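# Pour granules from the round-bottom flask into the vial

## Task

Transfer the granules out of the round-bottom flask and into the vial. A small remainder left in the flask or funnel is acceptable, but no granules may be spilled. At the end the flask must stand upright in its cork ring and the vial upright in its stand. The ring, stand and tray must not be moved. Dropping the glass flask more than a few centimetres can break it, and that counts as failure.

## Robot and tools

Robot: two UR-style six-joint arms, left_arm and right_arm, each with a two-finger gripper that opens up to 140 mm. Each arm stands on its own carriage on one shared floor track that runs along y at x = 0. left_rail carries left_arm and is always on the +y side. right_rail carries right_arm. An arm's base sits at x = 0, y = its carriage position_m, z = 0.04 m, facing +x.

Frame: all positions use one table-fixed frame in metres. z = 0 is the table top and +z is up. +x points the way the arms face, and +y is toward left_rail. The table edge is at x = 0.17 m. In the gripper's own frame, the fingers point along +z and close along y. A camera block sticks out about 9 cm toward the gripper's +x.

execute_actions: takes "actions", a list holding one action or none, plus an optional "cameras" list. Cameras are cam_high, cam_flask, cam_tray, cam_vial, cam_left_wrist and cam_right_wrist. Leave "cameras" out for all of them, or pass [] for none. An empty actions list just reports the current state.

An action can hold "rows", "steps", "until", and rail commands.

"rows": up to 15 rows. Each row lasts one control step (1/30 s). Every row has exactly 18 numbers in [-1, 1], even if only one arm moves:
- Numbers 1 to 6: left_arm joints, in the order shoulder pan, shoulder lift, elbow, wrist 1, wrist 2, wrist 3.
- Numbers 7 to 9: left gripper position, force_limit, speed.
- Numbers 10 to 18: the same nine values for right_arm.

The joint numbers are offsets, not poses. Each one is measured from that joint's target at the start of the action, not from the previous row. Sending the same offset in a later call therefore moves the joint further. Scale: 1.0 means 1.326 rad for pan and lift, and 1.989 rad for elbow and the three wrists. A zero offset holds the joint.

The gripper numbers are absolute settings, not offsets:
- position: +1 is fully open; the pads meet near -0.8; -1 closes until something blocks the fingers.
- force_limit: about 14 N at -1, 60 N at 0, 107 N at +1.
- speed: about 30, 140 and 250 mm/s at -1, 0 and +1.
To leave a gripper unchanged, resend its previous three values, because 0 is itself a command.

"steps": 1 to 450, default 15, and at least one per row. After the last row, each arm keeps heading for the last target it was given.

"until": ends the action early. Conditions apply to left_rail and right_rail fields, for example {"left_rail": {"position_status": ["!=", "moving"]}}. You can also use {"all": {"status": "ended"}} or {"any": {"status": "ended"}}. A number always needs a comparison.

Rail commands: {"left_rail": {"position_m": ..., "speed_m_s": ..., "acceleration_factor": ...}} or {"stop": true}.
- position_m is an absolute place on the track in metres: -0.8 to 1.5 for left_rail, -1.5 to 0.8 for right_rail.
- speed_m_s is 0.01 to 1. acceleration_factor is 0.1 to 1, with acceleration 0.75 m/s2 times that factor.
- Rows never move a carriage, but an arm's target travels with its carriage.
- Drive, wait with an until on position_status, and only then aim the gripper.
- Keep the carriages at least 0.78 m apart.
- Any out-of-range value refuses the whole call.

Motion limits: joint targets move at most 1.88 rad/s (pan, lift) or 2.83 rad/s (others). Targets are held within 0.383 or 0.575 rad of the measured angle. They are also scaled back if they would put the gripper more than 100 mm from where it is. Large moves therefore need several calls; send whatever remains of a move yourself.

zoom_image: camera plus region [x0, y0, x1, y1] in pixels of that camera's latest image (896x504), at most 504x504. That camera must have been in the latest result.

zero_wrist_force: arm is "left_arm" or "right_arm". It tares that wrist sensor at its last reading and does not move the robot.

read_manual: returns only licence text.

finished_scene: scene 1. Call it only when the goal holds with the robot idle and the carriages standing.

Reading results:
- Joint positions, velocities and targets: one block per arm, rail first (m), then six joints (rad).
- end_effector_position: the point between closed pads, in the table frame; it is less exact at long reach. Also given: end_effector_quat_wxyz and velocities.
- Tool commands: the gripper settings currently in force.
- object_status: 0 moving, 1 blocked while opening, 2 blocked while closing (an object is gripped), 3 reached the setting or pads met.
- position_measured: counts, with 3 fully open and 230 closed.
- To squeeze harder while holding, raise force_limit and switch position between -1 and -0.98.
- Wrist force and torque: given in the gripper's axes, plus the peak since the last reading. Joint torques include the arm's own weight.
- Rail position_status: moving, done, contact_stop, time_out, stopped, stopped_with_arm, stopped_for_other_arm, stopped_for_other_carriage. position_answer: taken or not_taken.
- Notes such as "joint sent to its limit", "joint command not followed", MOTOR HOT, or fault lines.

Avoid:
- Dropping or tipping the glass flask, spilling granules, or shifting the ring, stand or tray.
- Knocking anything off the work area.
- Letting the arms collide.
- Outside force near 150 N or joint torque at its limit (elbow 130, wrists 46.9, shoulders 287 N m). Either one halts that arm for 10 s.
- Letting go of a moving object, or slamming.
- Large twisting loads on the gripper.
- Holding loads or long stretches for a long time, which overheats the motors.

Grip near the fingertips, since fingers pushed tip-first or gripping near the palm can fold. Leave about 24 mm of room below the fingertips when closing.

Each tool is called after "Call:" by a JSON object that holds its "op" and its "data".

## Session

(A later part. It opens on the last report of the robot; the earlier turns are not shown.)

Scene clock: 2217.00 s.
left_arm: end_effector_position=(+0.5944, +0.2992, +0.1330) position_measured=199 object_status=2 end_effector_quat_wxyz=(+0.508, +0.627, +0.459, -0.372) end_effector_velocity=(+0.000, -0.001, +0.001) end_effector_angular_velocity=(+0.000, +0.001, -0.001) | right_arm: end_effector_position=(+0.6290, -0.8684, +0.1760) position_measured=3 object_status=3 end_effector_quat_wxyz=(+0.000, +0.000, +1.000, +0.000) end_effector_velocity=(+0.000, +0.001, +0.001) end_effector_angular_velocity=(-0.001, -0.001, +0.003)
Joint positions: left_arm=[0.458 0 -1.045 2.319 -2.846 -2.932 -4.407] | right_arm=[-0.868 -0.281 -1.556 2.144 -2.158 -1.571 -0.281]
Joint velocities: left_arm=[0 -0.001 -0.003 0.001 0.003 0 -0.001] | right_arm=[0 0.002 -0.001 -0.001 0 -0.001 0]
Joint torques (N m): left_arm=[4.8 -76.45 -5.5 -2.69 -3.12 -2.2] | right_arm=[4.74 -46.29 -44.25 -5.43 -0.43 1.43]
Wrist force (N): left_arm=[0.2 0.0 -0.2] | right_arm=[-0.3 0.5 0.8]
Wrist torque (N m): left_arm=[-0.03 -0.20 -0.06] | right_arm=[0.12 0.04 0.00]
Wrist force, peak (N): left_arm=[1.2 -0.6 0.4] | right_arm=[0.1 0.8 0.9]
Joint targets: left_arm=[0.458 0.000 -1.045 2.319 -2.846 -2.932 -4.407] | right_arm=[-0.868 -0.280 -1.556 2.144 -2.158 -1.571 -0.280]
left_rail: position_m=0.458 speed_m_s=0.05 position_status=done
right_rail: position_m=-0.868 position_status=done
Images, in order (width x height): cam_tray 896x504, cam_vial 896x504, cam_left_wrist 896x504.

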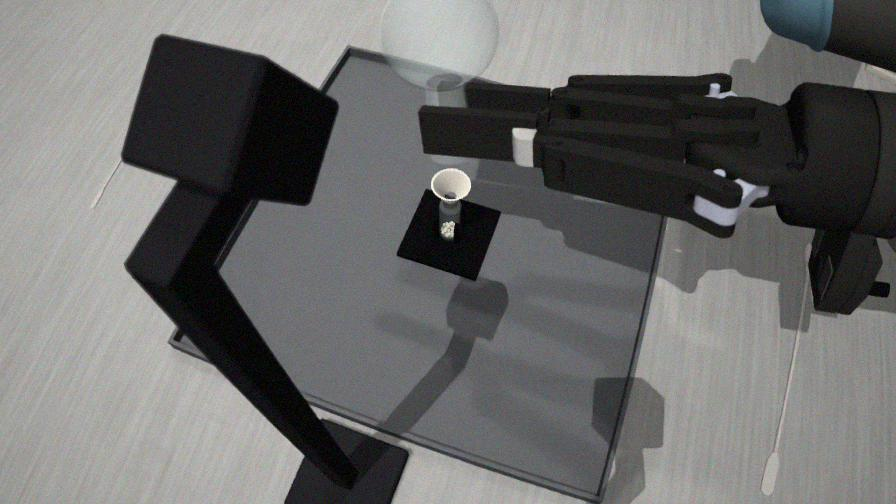

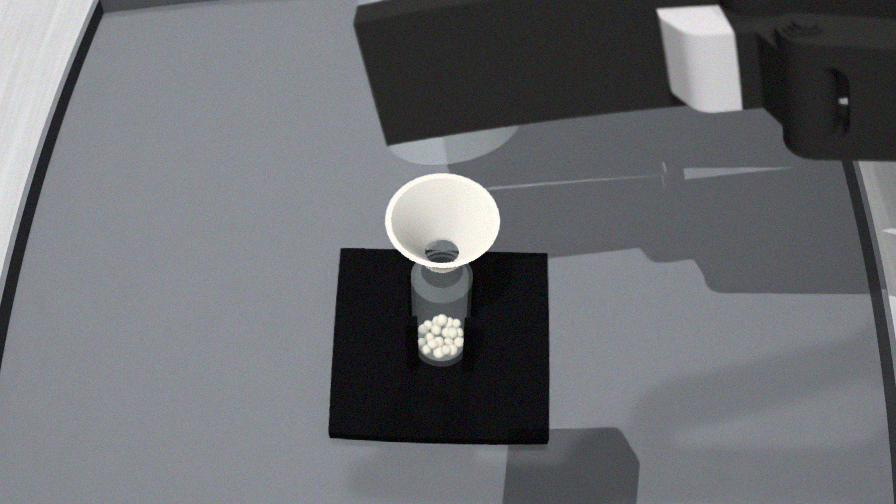

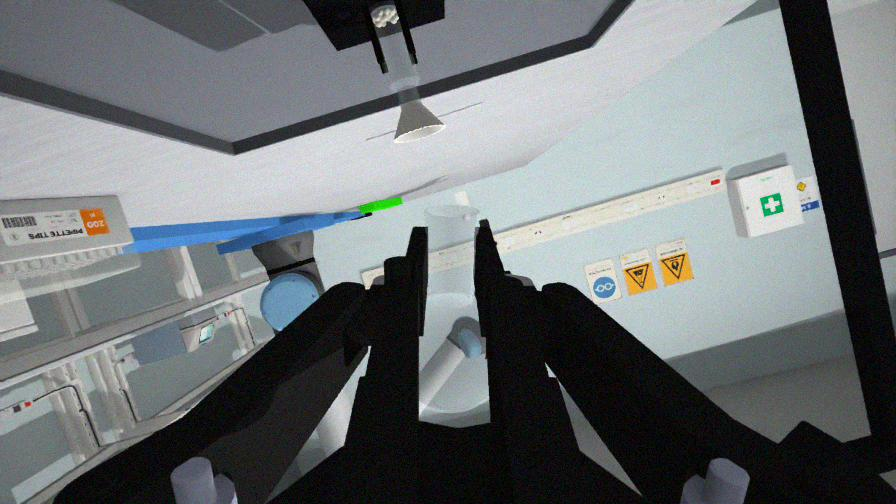

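Call:
{"op": "execute_actions", "data": {"actions": [{"rows": [[0,-0.000775,-0.0000681,0.000585,0,0.003620,-1,0,-1,0,0,0,0,0,0,1,1,1],[0,-0.003029,-0.0002661,0.002285,0,0.014150,-1,0,-1,0,0,0,0,0,0,1,1,1],[0,-0.006691,-0.0005878,0.005049,0,0.031261,-1,0,-1,0,0,0,0,0,0,1,1,1],[0,-0.011621,-0.0010209,0.008769,0,0.054295,-1,0,-1,0,0,0,0,0,0,1,1,1],[0,-0.017608,-0.0015468,0.013286,0,0.082265,-1,0,-1,0,0,0,0,0,0,1,1,1],[0,-0.024299,-0.0021346,0.018334,0,0.113525,-1,0,-1,0,0,0,0,0,0,1,1,1],[0,-0.031554,-0.0027719,0.023808,0,0.147418,-1,0,-1,0,0,0,0,0,0,1,1,1],[0,-0.038879,-0.0034154,0.029335,0,0.181641,-1,0,-1,0,0,0,0,0,0,1,1,1],[0,-0.046134,-0.0040527,0.034808,0,0.215534,-1,0,-1,0,0,0,0,0,0,1,1,1],[0,-0.052825,-0.0046405,0.039857,0,0.246794,-1,0,-1,0,0,0,0,0,0,1,1,1],[0,-0.058812,-0.0051664,0.044374,0,0.274764,-1,0,-1,0,0,0,0,0,0,1,1,1],[0,-0.063742,-0.0055995,0.048094,0,0.297798,-1,0,-1,0,0,0,0,0,0,1,1,1],[0,-0.067404,-0.0059212,0.050858,0,0.314910,-1,0,-1,0,0,0,0,0,0,1,1,1],[0,-0.069658,-0.0061192,0.052558,0,0.325439,-1,0,-1,0,0,0,0,0,0,1,1,1],[0,-0.0704331,-0.0061873,0.0531427,0,0.3290591,-1,0,-1,0,0,0,0,0,0,1,1,1]], "steps": 19}], "cameras": ["cam_vial", "cam_left_wrist"]}}

Scene clock: 2242.70 s.
left_arm: end_effector_position=(+0.6004, +0.2992, +0.1802) position_measured=199 object_status=2 end_effector_quat_wxyz=(+0.600, +0.741, +0.234, -0.189) end_effector_velocity=(+0.000, +0.000, +0.000) end_effector_angular_velocity=(-0.001, -0.001, -0.001) | right_arm: end_effector_position=(+0.6290, -0.8684, +0.1760) position_measured=3 object_status=3 end_effector_quat_wxyz=(+0.000, +0.000, +1.000, +0.000) end_effector_velocity=(+0.000, +0.000, +0.000) end_effector_angular_velocity=(+0.001, +0.000, -0.001)
Joint positions: left_arm=[0.458 0 -1.138 2.307 -2.741 -2.932 -3.753] | right_arm=[-0.868 -0.281 -1.556 2.144 -2.158 -1.571 -0.28]
Joint velocities: left_arm=[0 0 0 0 0 -0.001 0.001] | right_arm=[0 0 -0.001 0.001 0 0.001 0]
Joint torques (N m): left_arm=[4.11 -77.46 -32.58 -3.05 -3.12 3.49] | right_arm=[7.75 -43.95 -44.77 -5.44 -0.14 1.87]
Wrist force (N): left_arm=[0.8 0.1 0.0] | right_arm=[0.1 0.5 0.8]
Wrist torque (N m): left_arm=[0.14 -0.29 -0.03] | right_arm=[0.12 -0.04 0.01]
Wrist force, peak (N): left_arm=[1.3 -1.0 0.1] | right_arm=[-0.1 0.4 1.2]
Joint targets: left_arm=[0.458 0.000 -1.138 2.307 -2.740 -2.932 -3.752] | right_arm=[-0.868 -0.280 -1.556 2.144 -2.158 -1.571 -0.280]
left_rail: position_m=0.458 speed_m_s=0.05 position_status=done
right_rail: position_m=-0.868 position_status=done
Images, in order (width x height): cam_vial 896x504, cam_left_wrist 896x504.

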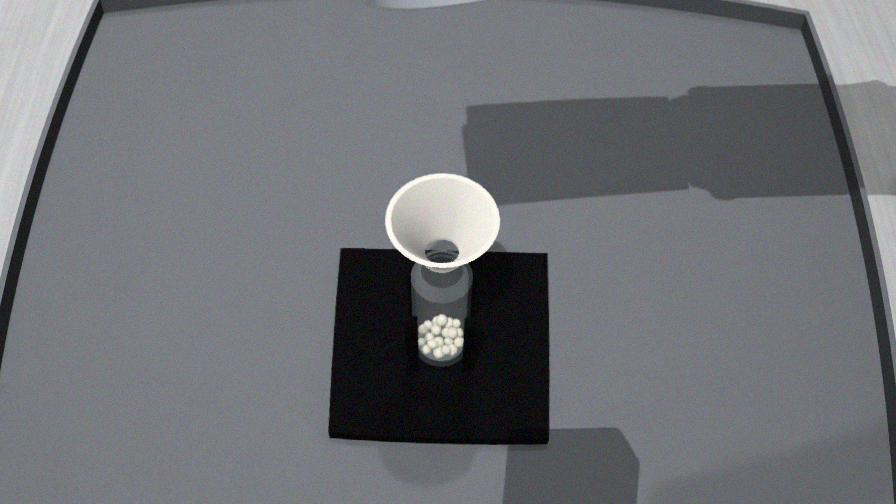

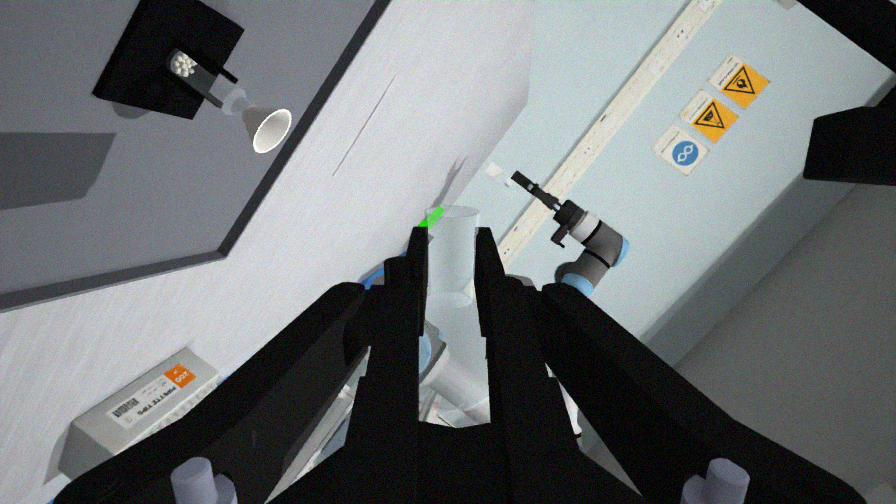

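Call:
{"op": "execute_actions", "data": {"actions": [{"rows": [[0,-0.000199,-0.0000624,0.000195,0,0.003861,-1,0,-1,0,0,0,0,0,0,1,1,1],[0,-0.000777,-0.0002439,0.000762,0,0.015093,-1,0,-1,0,0,0,0,0,0,1,1,1],[0,-0.001716,-0.0005388,0.001683,0,0.033345,-1,0,-1,0,0,0,0,0,0,1,1,1],[0,-0.002980,-0.0009359,0.002923,0,0.057914,-1,0,-1,0,0,0,0,0,0,1,1,1],[0,-0.004516,-0.0014180,0.004429,0,0.087749,-1,0,-1,0,0,0,0,0,0,1,1,1],[0,-0.006232,-0.0019568,0.006111,0,0.121094,-1,0,-1,0,0,0,0,0,0,1,1,1],[0,-0.008092,-0.0025410,0.007936,0,0.157246,-1,0,-1,0,0,0,0,0,0,1,1,1],[0,-0.009971,-0.0031309,0.009778,0,0.193750,-1,0,-1,0,0,0,0,0,0,1,1,1],[0,-0.011831,-0.0037151,0.011603,0,0.229903,-1,0,-1,0,0,0,0,0,0,1,1,1],[0,-0.013547,-0.0042539,0.013286,0,0.263247,-1,0,-1,0,0,0,0,0,0,1,1,1],[0,-0.015083,-0.0047360,0.014791,0,0.293082,-1,0,-1,0,0,0,0,0,0,1,1,1],[0,-0.016347,-0.0051331,0.016031,0,0.317652,-1,0,-1,0,0,0,0,0,0,1,1,1],[0,-0.017286,-0.0054280,0.016952,0,0.335903,-1,0,-1,0,0,0,0,0,0,1,1,1],[0,-0.017864,-0.0056095,0.017519,0,0.347135,-1,0,-1,0,0,0,0,0,0,1,1,1],[0,-0.0180629,-0.0056719,0.0177140,0,0.3509963,-1,0,-1,0,0,0,0,0,0,1,1,1]], "steps": 19}], "cameras": ["cam_high"]}}

Scene clock: 2265.37 s.
left_arm: end_effector_position=(+0.6054, +0.2992, +0.1944) position_measured=199 object_status=2 end_effector_quat_wxyz=(+0.629, +0.777, -0.034, +0.028) end_effector_velocity=(+0.000, +0.000, +0.000) end_effector_angular_velocity=(+0.000, -0.003, -0.001) | right_arm: end_effector_position=(+0.6290, -0.8684, +0.1760) position_measured=3 object_status=3 end_effector_quat_wxyz=(+0.000, +0.000, +1.000, +0.000) end_effector_velocity=(+0.000, +0.001, +0.000) end_effector_angular_velocity=(-0.001, +0.000, +0.002)
Joint positions: left_arm=[0.458 0 -1.162 2.296 -2.705 -2.932 -3.055] | right_arm=[-0.868 -0.281 -1.556 2.144 -2.158 -1.571 -0.281]
Joint velocities: left_arm=[0 0 0 0 0 0 0.003] | right_arm=[0 0.002 0 0 0 -0.001 -0.001]
Joint torques (N m): left_arm=[4.03 -77.14 -33.82 -3.2 -2.78 3.5] | right_arm=[7.77 -41.77 -45.02 -5.5 -0.09 1.86]
Wrist force (N): left_arm=[-0.6 -0.4 0.1] | right_arm=[-0.1 0.6 1.0]
Wrist torque (N m): left_arm=[0.11 0.02 0.01] | right_arm=[0.13 0.01 0.00]
Wrist force, peak (N): left_arm=[1.2 -0.1 -0.7] | right_arm=[-0.5 0.8 0.9]
Joint targets: left_arm=[0.458 0.000 -1.162 2.296 -2.705 -2.932 -3.054] | right_arm=[-0.868 -0.280 -1.556 2.144 -2.158 -1.571 -0.280]
left_rail: position_m=0.458 speed_m_s=0.05 position_status=done
right_rail: position_m=-0.868 position_status=done
Images, in order (width x height): cam_high 896x504.

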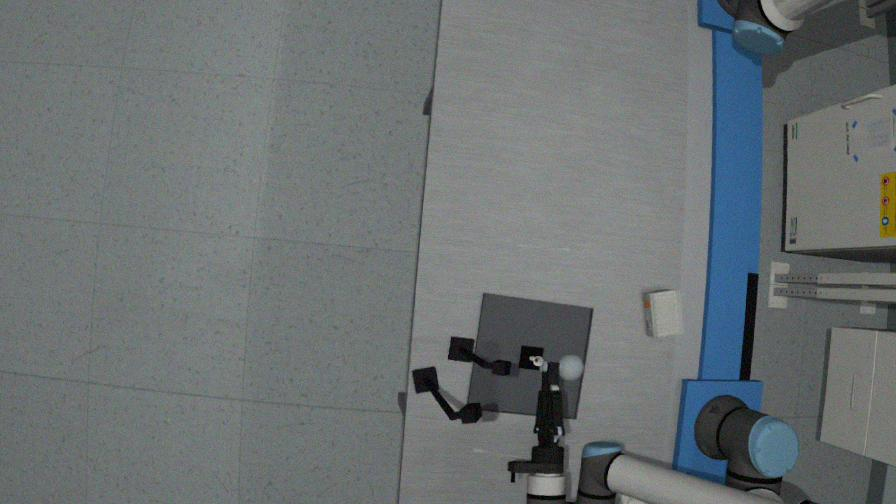

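Call:
{"op": "execute_actions", "data": {"actions": [{"rows": [[0,0,0,0,0,0.004102,-1,0,-1,0,0,0,0,0,0,1,1,1],[0,0,0,0,0,0.016036,-1,0,-1,0,0,0,0,0,0,1,1,1],[0,0,0,0,0,0.035429,-1,0,-1,0,0,0,0,0,0,1,1,1],[0,0,0,0,0,0.061534,-1,0,-1,0,0,0,0,0,0,1,1,1],[0,0,0,0,0,0.093233,-1,0,-1,0,0,0,0,0,0,1,1,1],[0,0,0,0,0,0.128662,-1,0,-1,0,0,0,0,0,0,1,1,1],[0,0,0,0,0,0.167074,-1,0,-1,0,0,0,0,0,0,1,1,1],[0,0,0,0,0,0.205859,-1,0,-1,0,0,0,0,0,0,1,1,1],[0,0,0,0,0,0.244272,-1,0,-1,0,0,0,0,0,0,1,1,1],[0,0,0,0,0,0.279700,-1,0,-1,0,0,0,0,0,0,1,1,1],[0,0,0,0,0,0.311400,-1,0,-1,0,0,0,0,0,0,1,1,1],[0,0,0,0,0,0.337505,-1,0,-1,0,0,0,0,0,0,1,1,1],[0,0,0,0,0,0.356897,-1,0,-1,0,0,0,0,0,0,1,1,1],[0,0,0,0,0,0.368831,-1,0,-1,0,0,0,0,0,0,1,1,1],[0,0,0,0,0,0.3729336,-1,0,-1,0,0,0,0,0,0,1,1,1]], "steps": 19}], "cameras": ["cam_tray"]}}

Scene clock: 2278.30 s.
left_arm: end_effector_position=(+0.6054, +0.2992, +0.1944) position_measured=199 object_status=2 end_effector_quat_wxyz=(+0.576, +0.711, -0.313, +0.254) end_effector_velocity=(+0.000, +0.000, +0.000) end_effector_angular_velocity=(-0.001, -0.002, -0.001) | right_arm: end_effector_position=(+0.6290, -0.8684, +0.1760) position_measured=3 object_status=3 end_effector_quat_wxyz=(+0.000, +0.000, +1.000, +0.000) end_effector_velocity=(+0.000, +0.000, +0.000) end_effector_angular_velocity=(+0.000, +0.000, +0.001)
Joint positions: left_arm=[0.458 0 -1.162 2.296 -2.705 -2.932 -2.313] | right_arm=[-0.868 -0.281 -1.556 2.144 -2.158 -1.571 -0.28]
Joint velocities: left_arm=[0 0 0 0 0 -0.001 0.003] | right_arm=[0 0.001 0 0 0 0 0]
Joint torques (N m): left_arm=[4.89 -75.08 -22.59 -4.27 -2.97 2.94] | right_arm=[8.85 -43.25 -43.87 -5.05 0.24 1.48]
Wrist force (N): left_arm=[-1.1 -0.4 0.2] | right_arm=[0.0 0.3 0.5]
Wrist torque (N m): left_arm=[0.15 0.09 0.05] | right_arm=[0.08 -0.01 0.00]
Wrist force, peak (N): left_arm=[-1.2 -1.1 0.6] | right_arm=[0.0 0.7 1.0]
Joint targets: left_arm=[0.458 0.000 -1.162 2.296 -2.705 -2.932 -2.313] | right_arm=[-0.868 -0.280 -1.556 2.144 -2.158 -1.571 -0.280]
left_rail: position_m=0.458 speed_m_s=0.05 position_status=done
right_rail: position_m=-0.868 position_status=done
Images, in order (width x height): cam_tray 896x504.

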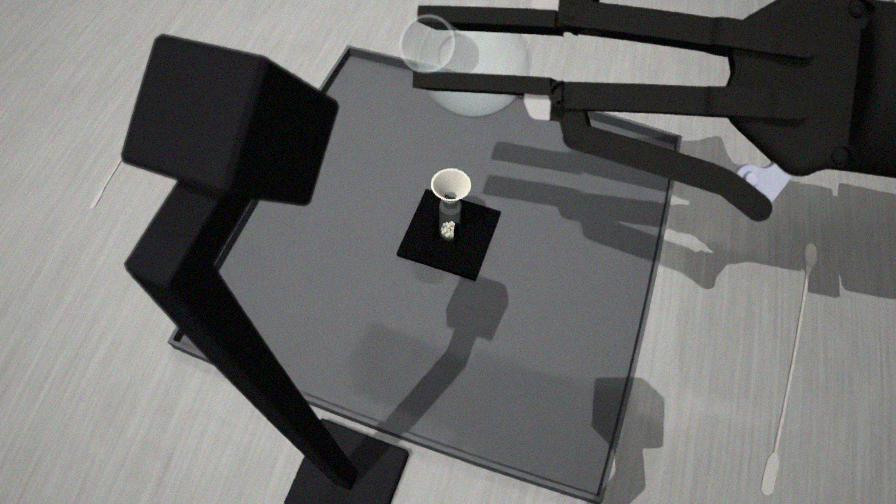

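Call:
{"op": "execute_actions", "data": {"actions": [{"rows": [[0,0.001634,-0.000449,-0.000640,-0.001158,0.004102,-1,0,-1,0,0,0,0,0,0,1,1,1],[0,0.006388,-0.001757,-0.002502,-0.004528,0.016036,-1,0,-1,0,0,0,0,0,0,1,1,1],[0,0.014113,-0.003881,-0.005528,-0.010003,0.035429,-1,0,-1,0,0,0,0,0,0,1,1,1],[0,0.024512,-0.006741,-0.009601,-0.017374,0.061534,-1,0,-1,0,0,0,0,0,0,1,1,1],[0,0.037139,-0.010213,-0.014547,-0.026324,0.093233,-1,0,-1,0,0,0,0,0,0,1,1,1],[0,0.051252,-0.014094,-0.020075,-0.036328,0.128662,-1,0,-1,0,0,0,0,0,0,1,1,1],[0,0.066553,-0.018302,-0.026068,-0.047173,0.167073,-1,0,-1,0,0,0,0,0,0,1,1,1],[0,0.082003,-0.022551,-0.032119,-0.058124,0.205858,-1,0,-1,0,0,0,0,0,0,1,1,1],[0,0.097304,-0.026759,-0.038112,-0.068970,0.244270,-1,0,-1,0,0,0,0,0,0,1,1,1],[0,0.111417,-0.030640,-0.043640,-0.078973,0.279699,-1,0,-1,0,0,0,0,0,0,1,1,1],[0,0.124044,-0.034112,-0.048586,-0.087923,0.311398,-1,0,-1,0,0,0,0,0,0,1,1,1],[0,0.134443,-0.036972,-0.052659,-0.095294,0.337503,-1,0,-1,0,0,0,0,0,0,1,1,1],[0,0.142168,-0.039097,-0.055685,-0.100770,0.356896,-1,0,-1,0,0,0,0,0,0,1,1,1],[0,0.146922,-0.040404,-0.057547,-0.104139,0.368830,-1,0,-1,0,0,0,0,0,0,1,1,1],[0,0.1485558,-0.0408532,-0.0581870,-0.1052976,0.3729318,-1,0,-1,0,0,0,0,0,0,1,1,1]], "steps": 60, "left_rail": {"position_m": 1.167, "speed_m_s": 0.5, "acceleration_factor": 0.7}}], "cameras": ["cam_flask", "cam_left_wrist", "cam_high", "cam_vial"]}}

Scene clock: 2310.67 s.
left_arm: end_effector_position=(+0.6492, +1.0007, +0.1822) position_measured=199 object_status=2 end_effector_quat_wxyz=(+0.500, +0.500, -0.500, +0.500) end_effector_velocity=(+0.000, +0.001, +0.000) end_effector_angular_velocity=(+0.000, +0.000, +0.000) | right_arm: end_effector_position=(+0.6290, -0.8684, +0.1760) position_measured=3 object_status=3 end_effector_quat_wxyz=(+0.000, +0.000, +1.000, +0.000) end_effector_velocity=(-0.001, +0.001, -0.001) end_effector_angular_velocity=(+0.000, +0.003, +0.001)
Joint positions: left_arm=[1.167 0 -0.965 2.215 -2.821 -3.141 -1.571] | right_arm=[-0.868 -0.281 -1.556 2.144 -2.158 -1.571 -0.281]
Joint velocities: left_arm=[0.001 0 0 0 0.001 0 0] | right_arm=[0 0.001 0.001 0.001 0.001 -0.001 0]
Joint torques (N m): left_arm=[4.26 -63.03 -25.71 -6.23 -5.43 3.18] | right_arm=[9.97 -46.16 -43.05 -5.88 0.1 1.6]
Wrist force (N): left_arm=[-2.0 -0.8 0.8] | right_arm=[-0.1 0.6 0.8]
Wrist torque (N m): left_arm=[0.00 0.20 -0.02] | right_arm=[0.12 0.01 0.01]
Wrist force, peak (N): left_arm=[-2.9 -2.2 2.2] | right_arm=[-0.1 0.5 1.1]
Joint targets: left_arm=[1.167 0.000 -0.965 2.215 -2.821 -3.141 -1.571] | right_arm=[-0.868 -0.280 -1.556 2.144 -2.158 -1.571 -0.280]
left_rail: position_m=1.167 speed_m_s=0.50 position_status=done
right_rail: position_m=-0.868 position_status=done
Images, in order (width x height): cam_high 896x504, cam_flask 896x504, cam_vial 896x504, cam_left_wrist 896x504.

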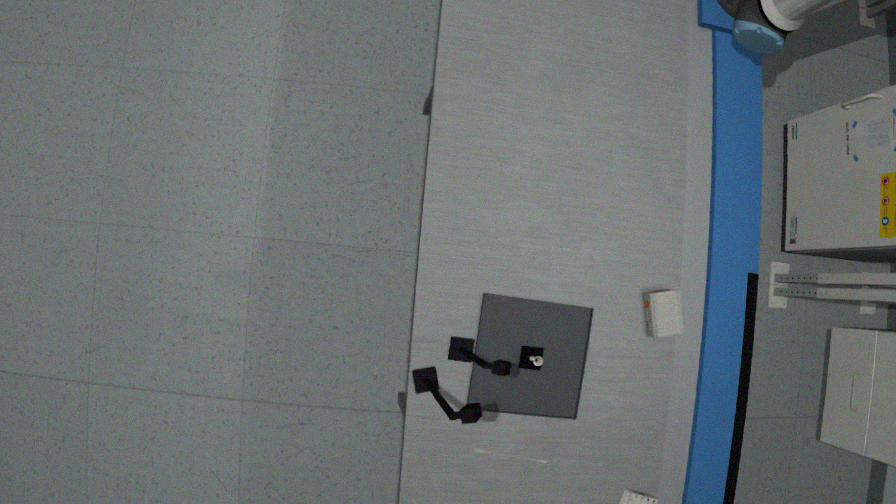

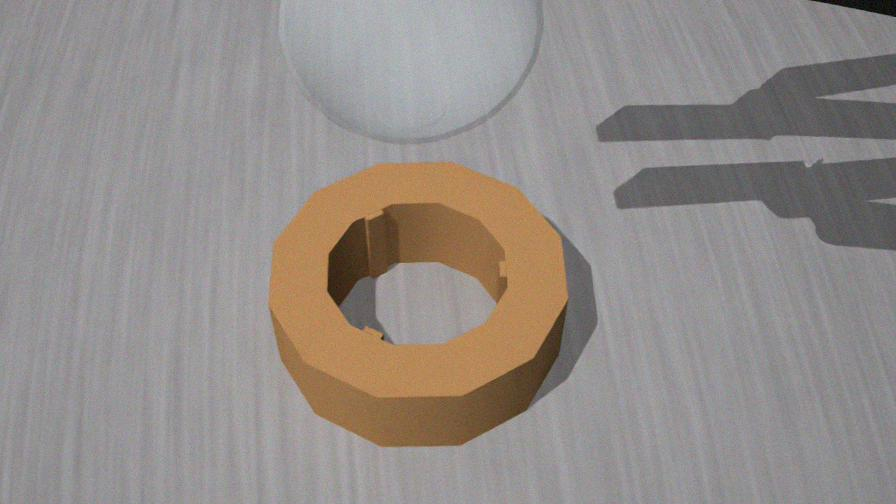

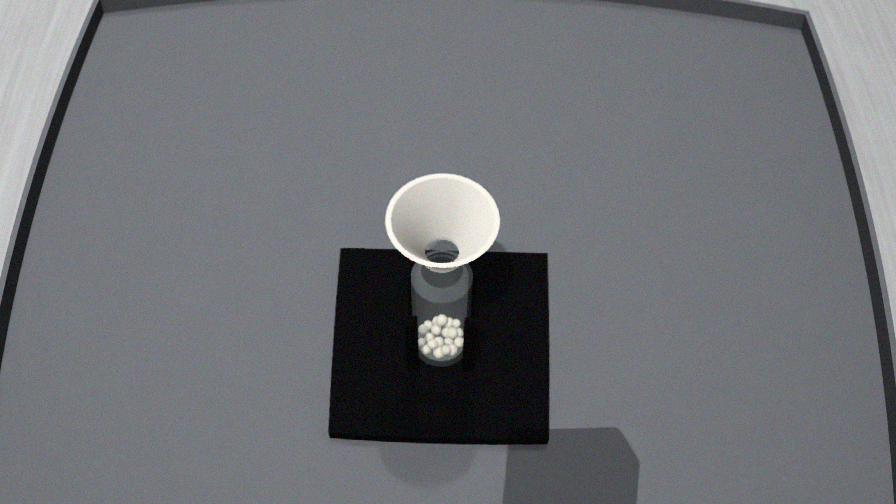

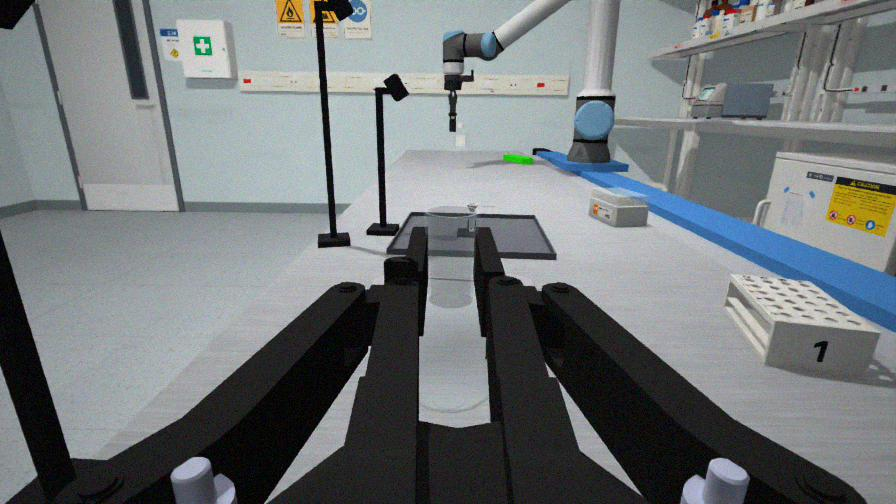

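Call:
{"op": "zoom_image", "data": {"camera": "cam_left_wrist", "region": [340, 190, 564, 430]}}

Call:
{"op": "zoom_image", "data": {"camera": "cam_flask", "region": [200, 0, 650, 480]}}

Call:
{"op": "zoom_image", "data": {"camera": "cam_vial", "region": [350, 160, 540, 380]}}

Scaled by 2.100 from the camera's 896x504 image, which has a finer 1280x720 frame.

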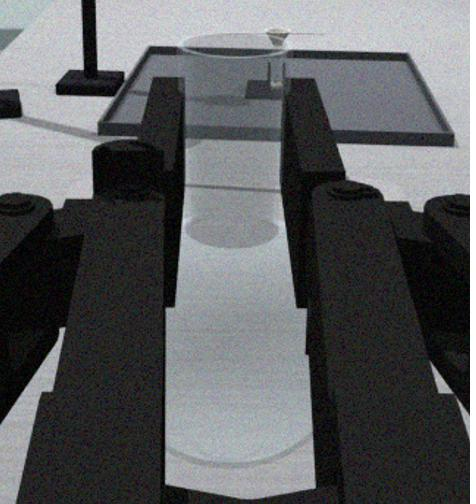

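Scaled by 1.050 from the camera's 896x504 image, which has a finer 1280x720 frame.

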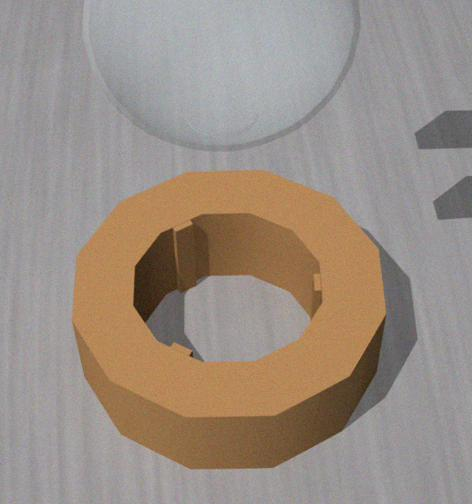

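Scaled by 2.291 from the camera's 896x504 image, which has a finer 1280x720 frame.

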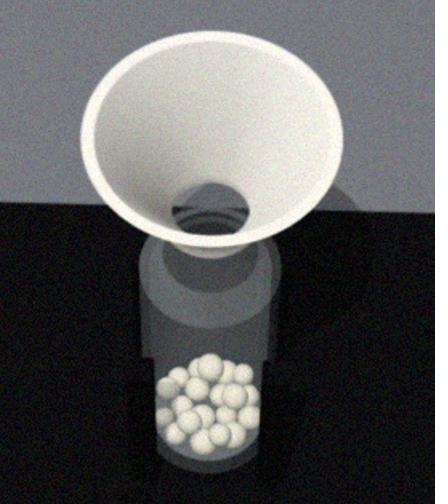

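Call:
{"op": "execute_actions", "data": {"actions": [{"rows": [[0,0.000646,-0.0000459,-0.000384,0,0,-1,0,-1,0,0,0,0,0,0,1,1,1],[0,0.002524,-0.0001793,-0.001503,0,0,-1,0,-1,0,0,0,0,0,0,1,1,1],[0,0.005576,-0.0003961,-0.003320,0,0,-1,0,-1,0,0,0,0,0,0,1,1,1],[0,0.009685,-0.0006880,-0.005767,0,0,-1,0,-1,0,0,0,0,0,0,1,1,1],[0,0.014675,-0.0010425,-0.008738,0,0,-1,0,-1,0,0,0,0,0,0,1,1,1],[0,0.020251,-0.0014386,-0.012058,0,0,-1,0,-1,0,0,0,0,0,0,1,1,1],[0,0.026298,-0.0018681,-0.015658,0,0,-1,0,-1,0,0,0,0,0,0,1,1,1],[0,0.032402,-0.0023018,-0.019293,0,0,-1,0,-1,0,0,0,0,0,0,1,1,1],[0,0.038448,-0.0027313,-0.022892,0,0,-1,0,-1,0,0,0,0,0,0,1,1,1],[0,0.044025,-0.0031274,-0.026213,0,0,-1,0,-1,0,0,0,0,0,0,1,1,1],[0,0.049014,-0.0034819,-0.029183,0,0,-1,0,-1,0,0,0,0,0,0,1,1,1],[0,0.053123,-0.0037738,-0.031630,0,0,-1,0,-1,0,0,0,0,0,0,1,1,1],[0,0.056176,-0.0039906,-0.033447,0,0,-1,0,-1,0,0,0,0,0,0,1,1,1],[0,0.058054,-0.0041240,-0.034566,0,0,-1,0,-1,0,0,0,0,0,0,1,1,1],[0,0.0586998,-0.0041699,-0.0349502,0,0,-1,0,-1,0,0,0,0,0,0,1,1,1]], "steps": 19}], "cameras": ["cam_flask", "cam_left_wrist"]}}

Call:
{"op": "zoom_image", "data": {"camera": "cam_flask", "region": [200, 0, 650, 480]}}

Scene clock: 2355.10 s.
left_arm: end_effector_position=(+0.6493, +1.0009, +0.1426) position_measured=199 object_status=2 end_effector_quat_wxyz=(+0.500, +0.500, -0.500, +0.500) end_effector_velocity=(+0.000, +0.000, -0.001) end_effector_angular_velocity=(+0.000, +0.000, +0.000) | right_arm: end_effector_position=(+0.6290, -0.8684, +0.1760) position_measured=3 object_status=3 end_effector_quat_wxyz=(+0.000, +0.000, +1.000, +0.000) end_effector_velocity=(+0.000, +0.000, -0.001) end_effector_angular_velocity=(-0.001, +0.002, +0.001)
Joint positions: left_arm=[1.167 0 -0.888 2.206 -2.89 -3.141 -1.571] | right_arm=[-0.868 -0.281 -1.556 2.144 -2.158 -1.571 -0.281]
Joint velocities: left_arm=[0 0 0.003 0 -0.003 0 0] | right_arm=[0 0 0.001 0 0 -0.002 0]
Joint torques (N m): left_arm=[3.39 -66.95 -27.25 -7.14 -5.11 3.26] | right_arm=[8.07 -44.45 -43.84 -5.63 0.21 1.26]
Wrist force (N): left_arm=[-2.0 -0.6 0.8] | right_arm=[0.1 0.6 0.6]
Wrist torque (N m): left_arm=[0.03 0.15 -0.05] | right_arm=[0.14 -0.03 0.01]
Wrist force, peak (N): left_arm=[-3.1 -1.0 0.2] | right_arm=[-0.1 0.8 1.0]
Joint targets: left_arm=[1.167 0.000 -0.888 2.206 -2.890 -3.141 -1.571] | right_arm=[-0.868 -0.280 -1.556 2.144 -2.158 -1.571 -0.280]
left_rail: position_m=1.167 speed_m_s=0.50 position_status=done
right_rail: position_m=-0.868 position_status=done
Images, in order (width x height): cam_flask 896x504, cam_left_wrist 896x504.

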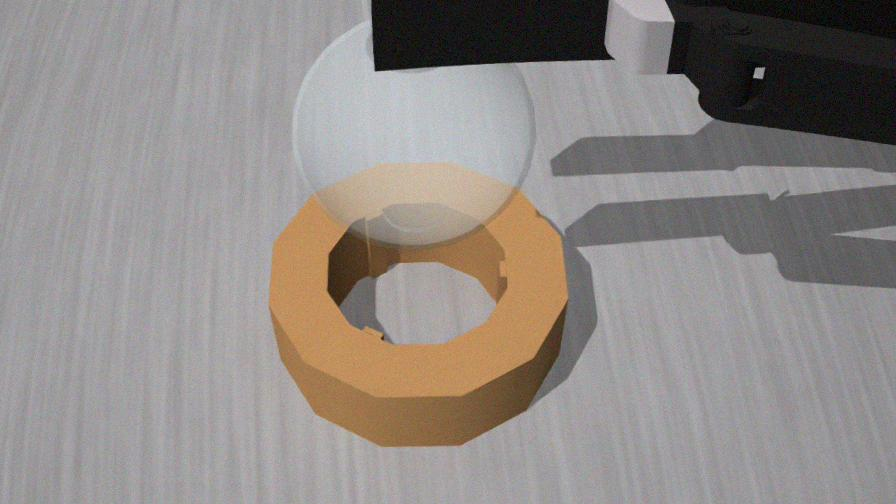

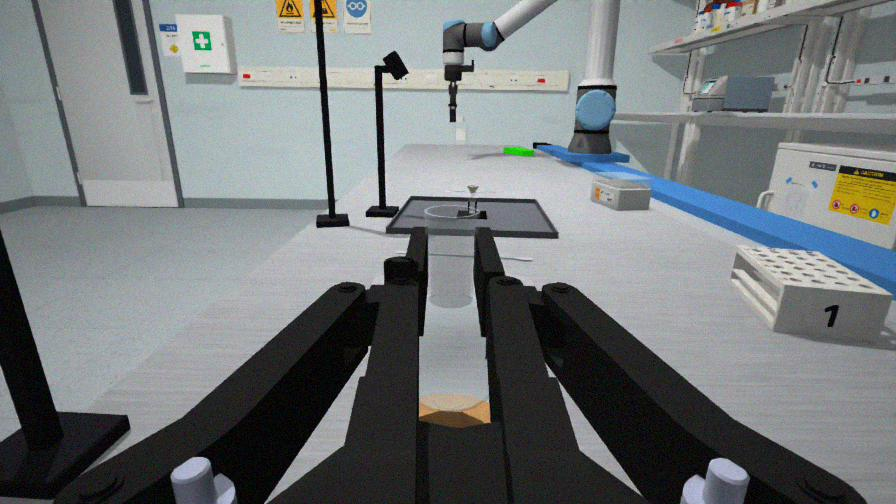

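Scaled by 1.050 from the camera's 896x504 image, which has a finer 1280x720 frame.

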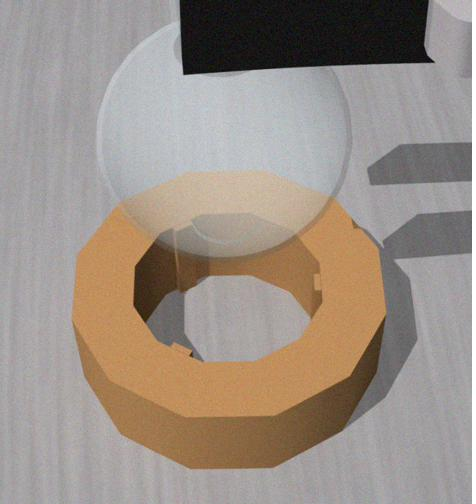

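Call:
{"op": "execute_actions", "data": {"actions": [{"rows": [[0,0.000590,-0.0000681,-0.000325,0,0,-1,0,-1,0,0,0,0,0,0,1,1,1],[0,0.002305,-0.0002663,-0.001271,0,0,-1,0,-1,0,0,0,0,0,0,1,1,1],[0,0.005093,-0.0005884,-0.002808,0,0,-1,0,-1,0,0,0,0,0,0,1,1,1],[0,0.008845,-0.0010219,-0.004877,0,0,-1,0,-1,0,0,0,0,0,0,1,1,1],[0,0.013402,-0.0015484,-0.007389,0,0,-1,0,-1,0,0,0,0,0,0,1,1,1],[0,0.018494,-0.0021368,-0.010196,0,0,-1,0,-1,0,0,0,0,0,0,1,1,1],[0,0.024016,-0.0027747,-0.013241,0,0,-1,0,-1,0,0,0,0,0,0,1,1,1],[0,0.029591,-0.0034189,-0.016314,0,0,-1,0,-1,0,0,0,0,0,0,1,1,1],[0,0.035113,-0.0040568,-0.019358,0,0,-1,0,-1,0,0,0,0,0,0,1,1,1],[0,0.040205,-0.0046452,-0.022166,0,0,-1,0,-1,0,0,0,0,0,0,1,1,1],[0,0.044762,-0.0051717,-0.024678,0,0,-1,0,-1,0,0,0,0,0,0,1,1,1],[0,0.048515,-0.0056052,-0.026747,0,0,-1,0,-1,0,0,0,0,0,0,1,1,1],[0,0.051302,-0.0059273,-0.028284,0,0,-1,0,-1,0,0,0,0,0,0,1,1,1],[0,0.053018,-0.0061255,-0.029230,0,0,-1,0,-1,0,0,0,0,0,0,1,1,1],[0,0.0536072,-0.0061936,-0.0295548,0,0,-1,0,-1,0,0,0,0,0,0,1,1,1]], "steps": 19}], "cameras": ["cam_flask"]}}

Call:
{"op": "zoom_image", "data": {"camera": "cam_flask", "region": [200, 0, 650, 480]}}

Scene clock: 2386.73 s.
left_arm: end_effector_position=(+0.6493, +1.0009, +0.1065) position_measured=199 object_status=2 end_effector_quat_wxyz=(+0.500, +0.500, -0.500, +0.500) end_effector_velocity=(+0.000, +0.000, -0.002) end_effector_angular_velocity=(+0.000, +0.000, +0.000) | right_arm: end_effector_position=(+0.6290, -0.8684, +0.1760) position_measured=3 object_status=3 end_effector_quat_wxyz=(+0.000, +0.000, +1.000, +0.000) end_effector_velocity=(+0.000, +0.001, +0.000) end_effector_angular_velocity=(+0.001, +0.001, +0.002)
Joint positions: left_arm=[1.167 0 -0.817 2.194 -2.949 -3.141 -1.571] | right_arm=[-0.868 -0.281 -1.556 2.144 -2.158 -1.571 -0.28]
Joint velocities: left_arm=[0 0 0.003 0 -0.002 0 0.001] | right_arm=[0 0.002 0.001 -0.001 0.001 0 0]
Joint torques (N m): left_arm=[5.19 -66.47 -24.88 -6.75 -5.08 3.01] | right_arm=[8.17 -45.99 -44.98 -5.22 0.07 1.42]
Wrist force (N): left_arm=[-2.2 -0.4 0.5] | right_arm=[0.1 0.3 0.8]
Wrist torque (N m): left_arm=[0.10 0.24 -0.05] | right_arm=[0.06 -0.05 0.00]
Wrist force, peak (N): left_arm=[-2.8 -0.5 1.1] | right_arm=[-0.2 0.3 1.2]
Joint targets: left_arm=[1.167 0.000 -0.816 2.194 -2.949 -3.141 -1.571] | right_arm=[-0.868 -0.280 -1.556 2.144 -2.158 -1.571 -0.280]
left_rail: position_m=1.167 speed_m_s=0.50 position_status=done
right_rail: position_m=-0.868 position_status=done
Images, in order (width x height): cam_flask 896x504.

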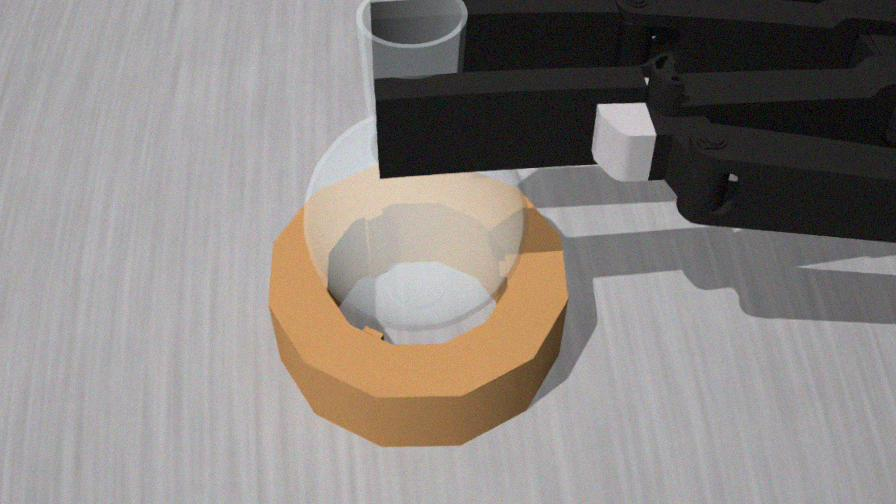

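Scaled by 1.050 from the camera's 896x504 image, which has a finer 1280x720 frame.

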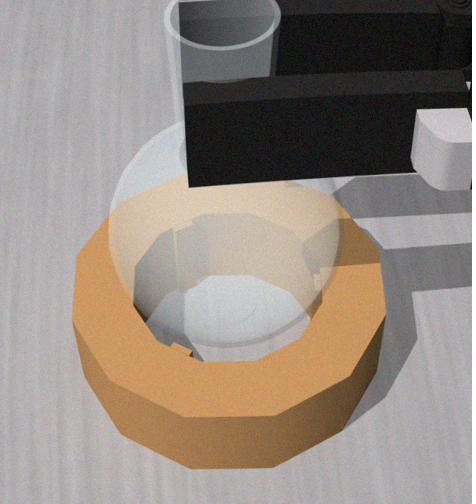

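Call:
{"op": "execute_actions", "data": {"actions": [{"rows": [[0,0.0000828,-0.0000114,-0.0000438,0,0,-1,0,-1,0,0,0,0,0,0,1,1,1],[0,0.0003076,-0.0000424,-0.0001625,0,0,-1,0,-1,0,0,0,0,0,0,1,1,1],[0,0.0006388,-0.0000880,-0.0003375,0,0,-1,0,-1,0,0,0,0,0,0,1,1,1],[0,0.0010410,-0.0001434,-0.0005500,0,0,-1,0,-1,0,0,0,0,0,0,1,1,1],[0,0.0014787,-0.0002038,-0.0007813,0,0,-1,0,-1,0,0,0,0,0,0,1,1,1],[0,0.0019163,-0.0002641,-0.0010125,0,0,-1,0,-1,0,0,0,0,0,0,1,1,1],[0,0.0023185,-0.0003195,-0.0012250,0,0,-1,0,-1,0,0,0,0,0,0,1,1,1],[0,0.0026497,-0.0003651,-0.0014000,0,0,-1,0,-1,0,0,0,0,0,0,1,1,1],[0,0.0028745,-0.0003961,-0.0015188,0,0,-1,0,-1,0,0,0,0,0,0,1,1,1],[0,0.0029573,-0.0004075,-0.0015625,0,0,-1,0,-1,0,0,0,0,0,0,1,1,1]], "steps": 15}], "cameras": ["cam_flask"]}}

Call:
{"op": "zoom_image", "data": {"camera": "cam_flask", "region": [200, 0, 650, 480]}}

Scene clock: 2403.40 s.
left_arm: end_effector_position=(+0.6493, +1.0009, +0.1043) position_measured=199 object_status=2 end_effector_quat_wxyz=(+0.500, +0.500, -0.500, +0.500) end_effector_velocity=(+0.000, +0.000, +0.000) end_effector_angular_velocity=(+0.000, +0.000, +0.000) | right_arm: end_effector_position=(+0.6290, -0.8684, +0.1760) position_measured=3 object_status=3 end_effector_quat_wxyz=(+0.000, +0.000, +1.000, +0.000) end_effector_velocity=(+0.000, +0.000, +0.000) end_effector_angular_velocity=(+0.000, +0.000, -0.001)
Joint positions: left_arm=[1.167 0 -0.813 2.193 -2.952 -3.141 -1.571] | right_arm=[-0.868 -0.281 -1.556 2.144 -2.158 -1.571 -0.28]
Joint velocities: left_arm=[0 0 0.001 0 -0.001 0 -0.001] | right_arm=[0 -0.001 0 0 0 0 0]
Joint torques (N m): left_arm=[4.04 -68.85 -23.98 -7.22 -4.46 3.08] | right_arm=[11.27 -45.06 -45.22 -5.82 -0.15 1.62]
Wrist force (N): left_arm=[-1.9 -1.0 0.7] | right_arm=[-0.1 0.4 0.6]
Wrist torque (N m): left_arm=[-0.04 0.17 -0.05] | right_arm=[0.09 0.02 0.00]
Wrist force, peak (N): left_arm=[-2.4 -0.8 0.8] | right_arm=[-0.3 0.5 1.2]
Joint targets: left_arm=[1.167 0.000 -0.813 2.193 -2.952 -3.141 -1.571] | right_arm=[-0.868 -0.280 -1.556 2.144 -2.158 -1.571 -0.280]
left_rail: position_m=1.167 speed_m_s=0.50 position_status=done
right_rail: position_m=-0.868 position_status=done
Images, in order (width x height): cam_flask 896x504.

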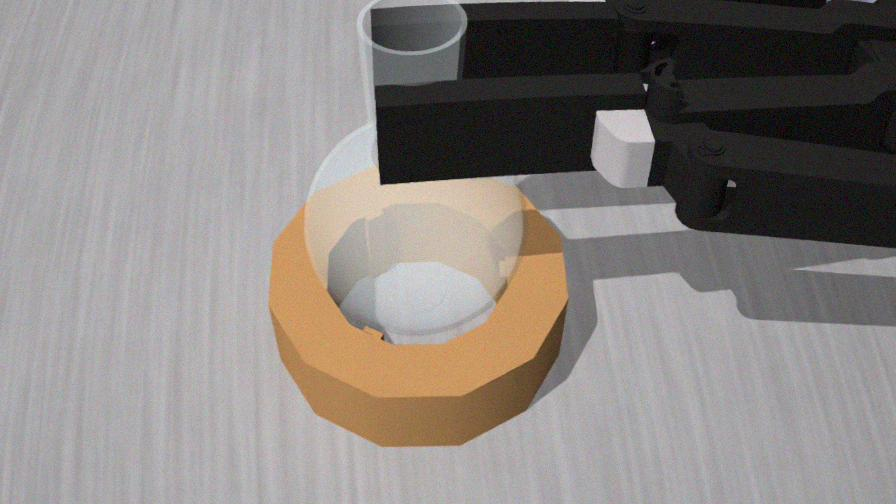

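Scaled by 1.050 from the camera's 896x504 image, which has a finer 1280x720 frame.

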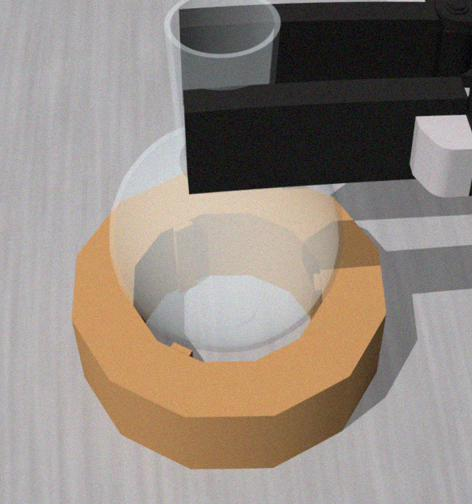

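Call:
{"op": "execute_actions", "data": {"actions": [{"rows": [[0,0.0000504,-0.0000069,-0.0000266,0,0,-1,0,-1,0,0,0,0,0,0,1,1,1],[0,0.0001873,-0.0000258,-0.0000990,0,0,-1,0,-1,0,0,0,0,0,0,1,1,1],[0,0.0003890,-0.0000536,-0.0002055,0,0,-1,0,-1,0,0,0,0,0,0,1,1,1],[0,0.0006340,-0.0000874,-0.0003349,0,0,-1,0,-1,0,0,0,0,0,0,1,1,1],[0,0.0009005,-0.0001241,-0.0004758,0,0,-1,0,-1,0,0,0,0,0,0,1,1,1],[0,0.0011670,-0.0001608,-0.0006166,0,0,-1,0,-1,0,0,0,0,0,0,1,1,1],[0,0.0014120,-0.0001946,-0.0007460,0,0,-1,0,-1,0,0,0,0,0,0,1,1,1],[0,0.0016137,-0.0002224,-0.0008525,0,0,-1,0,-1,0,0,0,0,0,0,1,1,1],[0,0.0017506,-0.0002413,-0.0009249,0,0,-1,0,-1,0,0,0,0,0,0,1,1,1],[0,0.0018010,-0.0002482,-0.0009515,0,0,-1,0,-1,0,0,0,0,0,0,1,1,1]], "steps": 15}], "cameras": ["cam_flask"]}}

Scene clock: 2415.90 s.
left_arm: end_effector_position=(+0.6493, +1.0009, +0.1031) position_measured=199 object_status=2 end_effector_quat_wxyz=(+0.500, +0.500, -0.500, +0.500) end_effector_velocity=(+0.000, +0.000, +0.000) end_effector_angular_velocity=(+0.001, +0.001, +0.000) | right_arm: end_effector_position=(+0.6290, -0.8684, +0.1760) position_measured=3 object_status=3 end_effector_quat_wxyz=(+0.000, +0.000, +1.000, +0.000) end_effector_velocity=(+0.001, +0.000, +0.001) end_effector_angular_velocity=(+0.001, -0.002, +0.000)
Joint positions: left_arm=[1.167 0 -0.81 2.193 -2.954 -3.141 -1.571] | right_arm=[-0.868 -0.281 -1.556 2.144 -2.158 -1.571 -0.28]
Joint velocities: left_arm=[0 0 0 0 0 0.001 -0.001] | right_arm=[0 0 0 -0.001 0 0.002 -0.001]
Joint torques (N m): left_arm=[3.62 -67.04 -23.66 -7.51 -4.58 3.05] | right_arm=[8.21 -44.88 -44.05 -5.27 -0.13 1.41]
Wrist force (N): left_arm=[-2.0 -0.5 0.7] | right_arm=[-0.2 0.3 0.9]
Wrist torque (N m): left_arm=[0.07 0.17 -0.05] | right_arm=[0.07 0.04 0.00]
Wrist force, peak (N): left_arm=[-2.6 -0.4 0.6] | right_arm=[0.1 0.8 1.0]
Joint targets: left_arm=[1.167 0.000 -0.810 2.193 -2.954 -3.141 -1.571] | right_arm=[-0.868 -0.280 -1.556 2.144 -2.158 -1.571 -0.280]
left_rail: position_m=1.167 speed_m_s=0.50 position_status=done
right_rail: position_m=-0.868 position_status=done
Images, in order (width x height): cam_flask 896x504.

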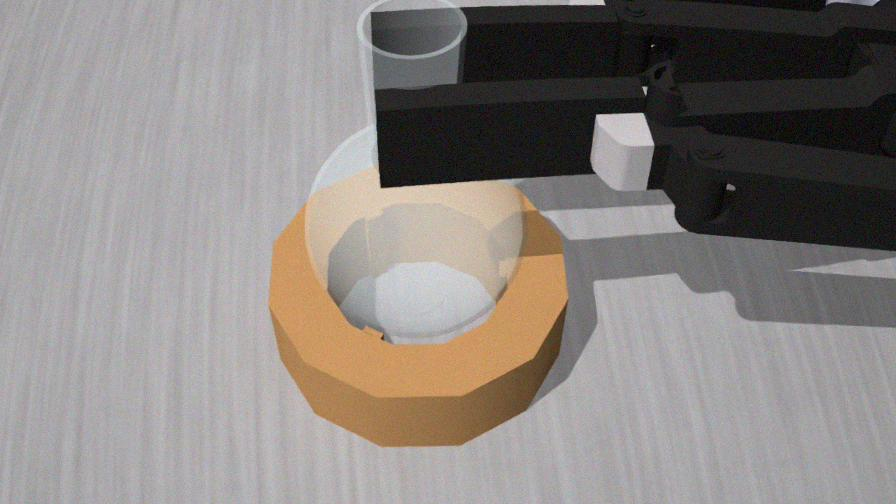

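Call:
{"op": "execute_actions", "data": {"actions": [{"rows": [[0,0.0000324,-0.0000045,-0.0000171,0,0,-1,0,-1,0,0,0,0,0,0,1,1,1],[0,0.0001203,-0.0000166,-0.0000635,0,0,-1,0,-1,0,0,0,0,0,0,1,1,1],[0,0.0002498,-0.0000344,-0.0001320,0,0,-1,0,-1,0,0,0,0,0,0,1,1,1],[0,0.0004070,-0.0000561,-0.0002150,0,0,-1,0,-1,0,0,0,0,0,0,1,1,1],[0,0.0005782,-0.0000797,-0.0003055,0,0,-1,0,-1,0,0,0,0,0,0,1,1,1],[0,0.0007493,-0.0001032,-0.0003959,0,0,-1,0,-1,0,0,0,0,0,0,1,1,1],[0,0.0009065,-0.0001249,-0.0004789,0,0,-1,0,-1,0,0,0,0,0,0,1,1,1],[0,0.0010360,-0.0001427,-0.0005474,0,0,-1,0,-1,0,0,0,0,0,0,1,1,1],[0,0.0011239,-0.0001548,-0.0005938,0,0,-1,0,-1,0,0,0,0,0,0,1,1,1],[0,0.0011563,-0.0001593,-0.0006109,0,0,-1,0,-1,0,0,0,0,0,0,1,1,1]], "steps": 15}], "cameras": ["cam_flask"]}}

Call:
{"op": "zoom_image", "data": {"camera": "cam_flask", "region": [200, 0, 650, 480]}}

Scene clock: 2427.60 s.
left_arm: end_effector_position=(+0.6493, +1.0009, +0.1023) position_measured=199 object_status=2 end_effector_quat_wxyz=(+0.500, +0.500, -0.500, +0.500) end_effector_velocity=(+0.000, +0.000, -0.001) end_effector_angular_velocity=(+0.001, +0.000, +0.000) | right_arm: end_effector_position=(+0.6290, -0.8684, +0.1760) position_measured=3 object_status=3 end_effector_quat_wxyz=(+0.000, +0.000, +1.000, +0.000) end_effector_velocity=(+0.000, +0.000, +0.000) end_effector_angular_velocity=(+0.000, -0.001, -0.001)
Joint positions: left_arm=[1.167 0 -0.809 2.192 -2.955 -3.141 -1.571] | right_arm=[-0.868 -0.281 -1.556 2.144 -2.158 -1.571 -0.28]
Joint velocities: left_arm=[0 0 0 0.001 0 0.001 0] | right_arm=[0 0 0 0 -0.001 0 0]
Joint torques (N m): left_arm=[4.77 -67.75 -23.79 -6.86 -4.33 3.1] | right_arm=[8.59 -43.67 -43.32 -5.31 0.17 1.41]
Wrist force (N): left_arm=[-1.2 -0.3 0.7] | right_arm=[-0.2 0.7 0.8]
Wrist torque (N m): left_arm=[0.12 0.19 -0.06] | right_arm=[0.15 0.04 0.00]
Wrist force, peak (N): left_arm=[-2.2 -0.4 1.1] | right_arm=[0.2 0.6 1.1]
Joint targets: left_arm=[1.167 0.000 -0.809 2.192 -2.955 -3.141 -1.571] | right_arm=[-0.868 -0.280 -1.556 2.144 -2.158 -1.571 -0.280]
left_rail: position_m=1.167 speed_m_s=0.50 position_status=done
right_rail: position_m=-0.868 position_status=done
Images, in order (width x height): cam_flask 896x504.

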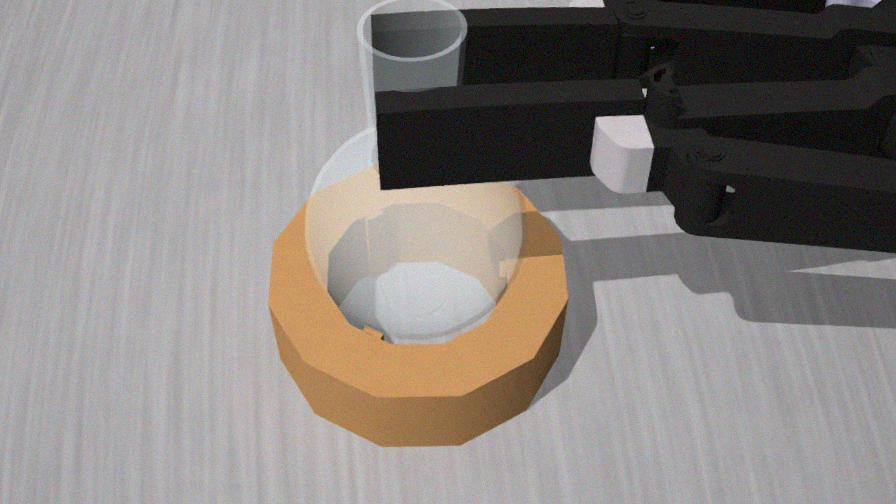

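Scaled by 1.050 from the camera's 896x504 image, which has a finer 1280x720 frame.

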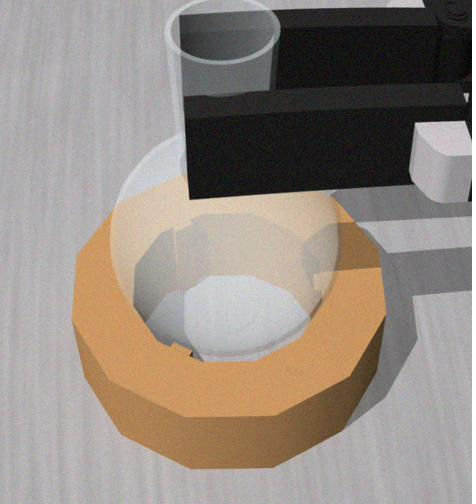

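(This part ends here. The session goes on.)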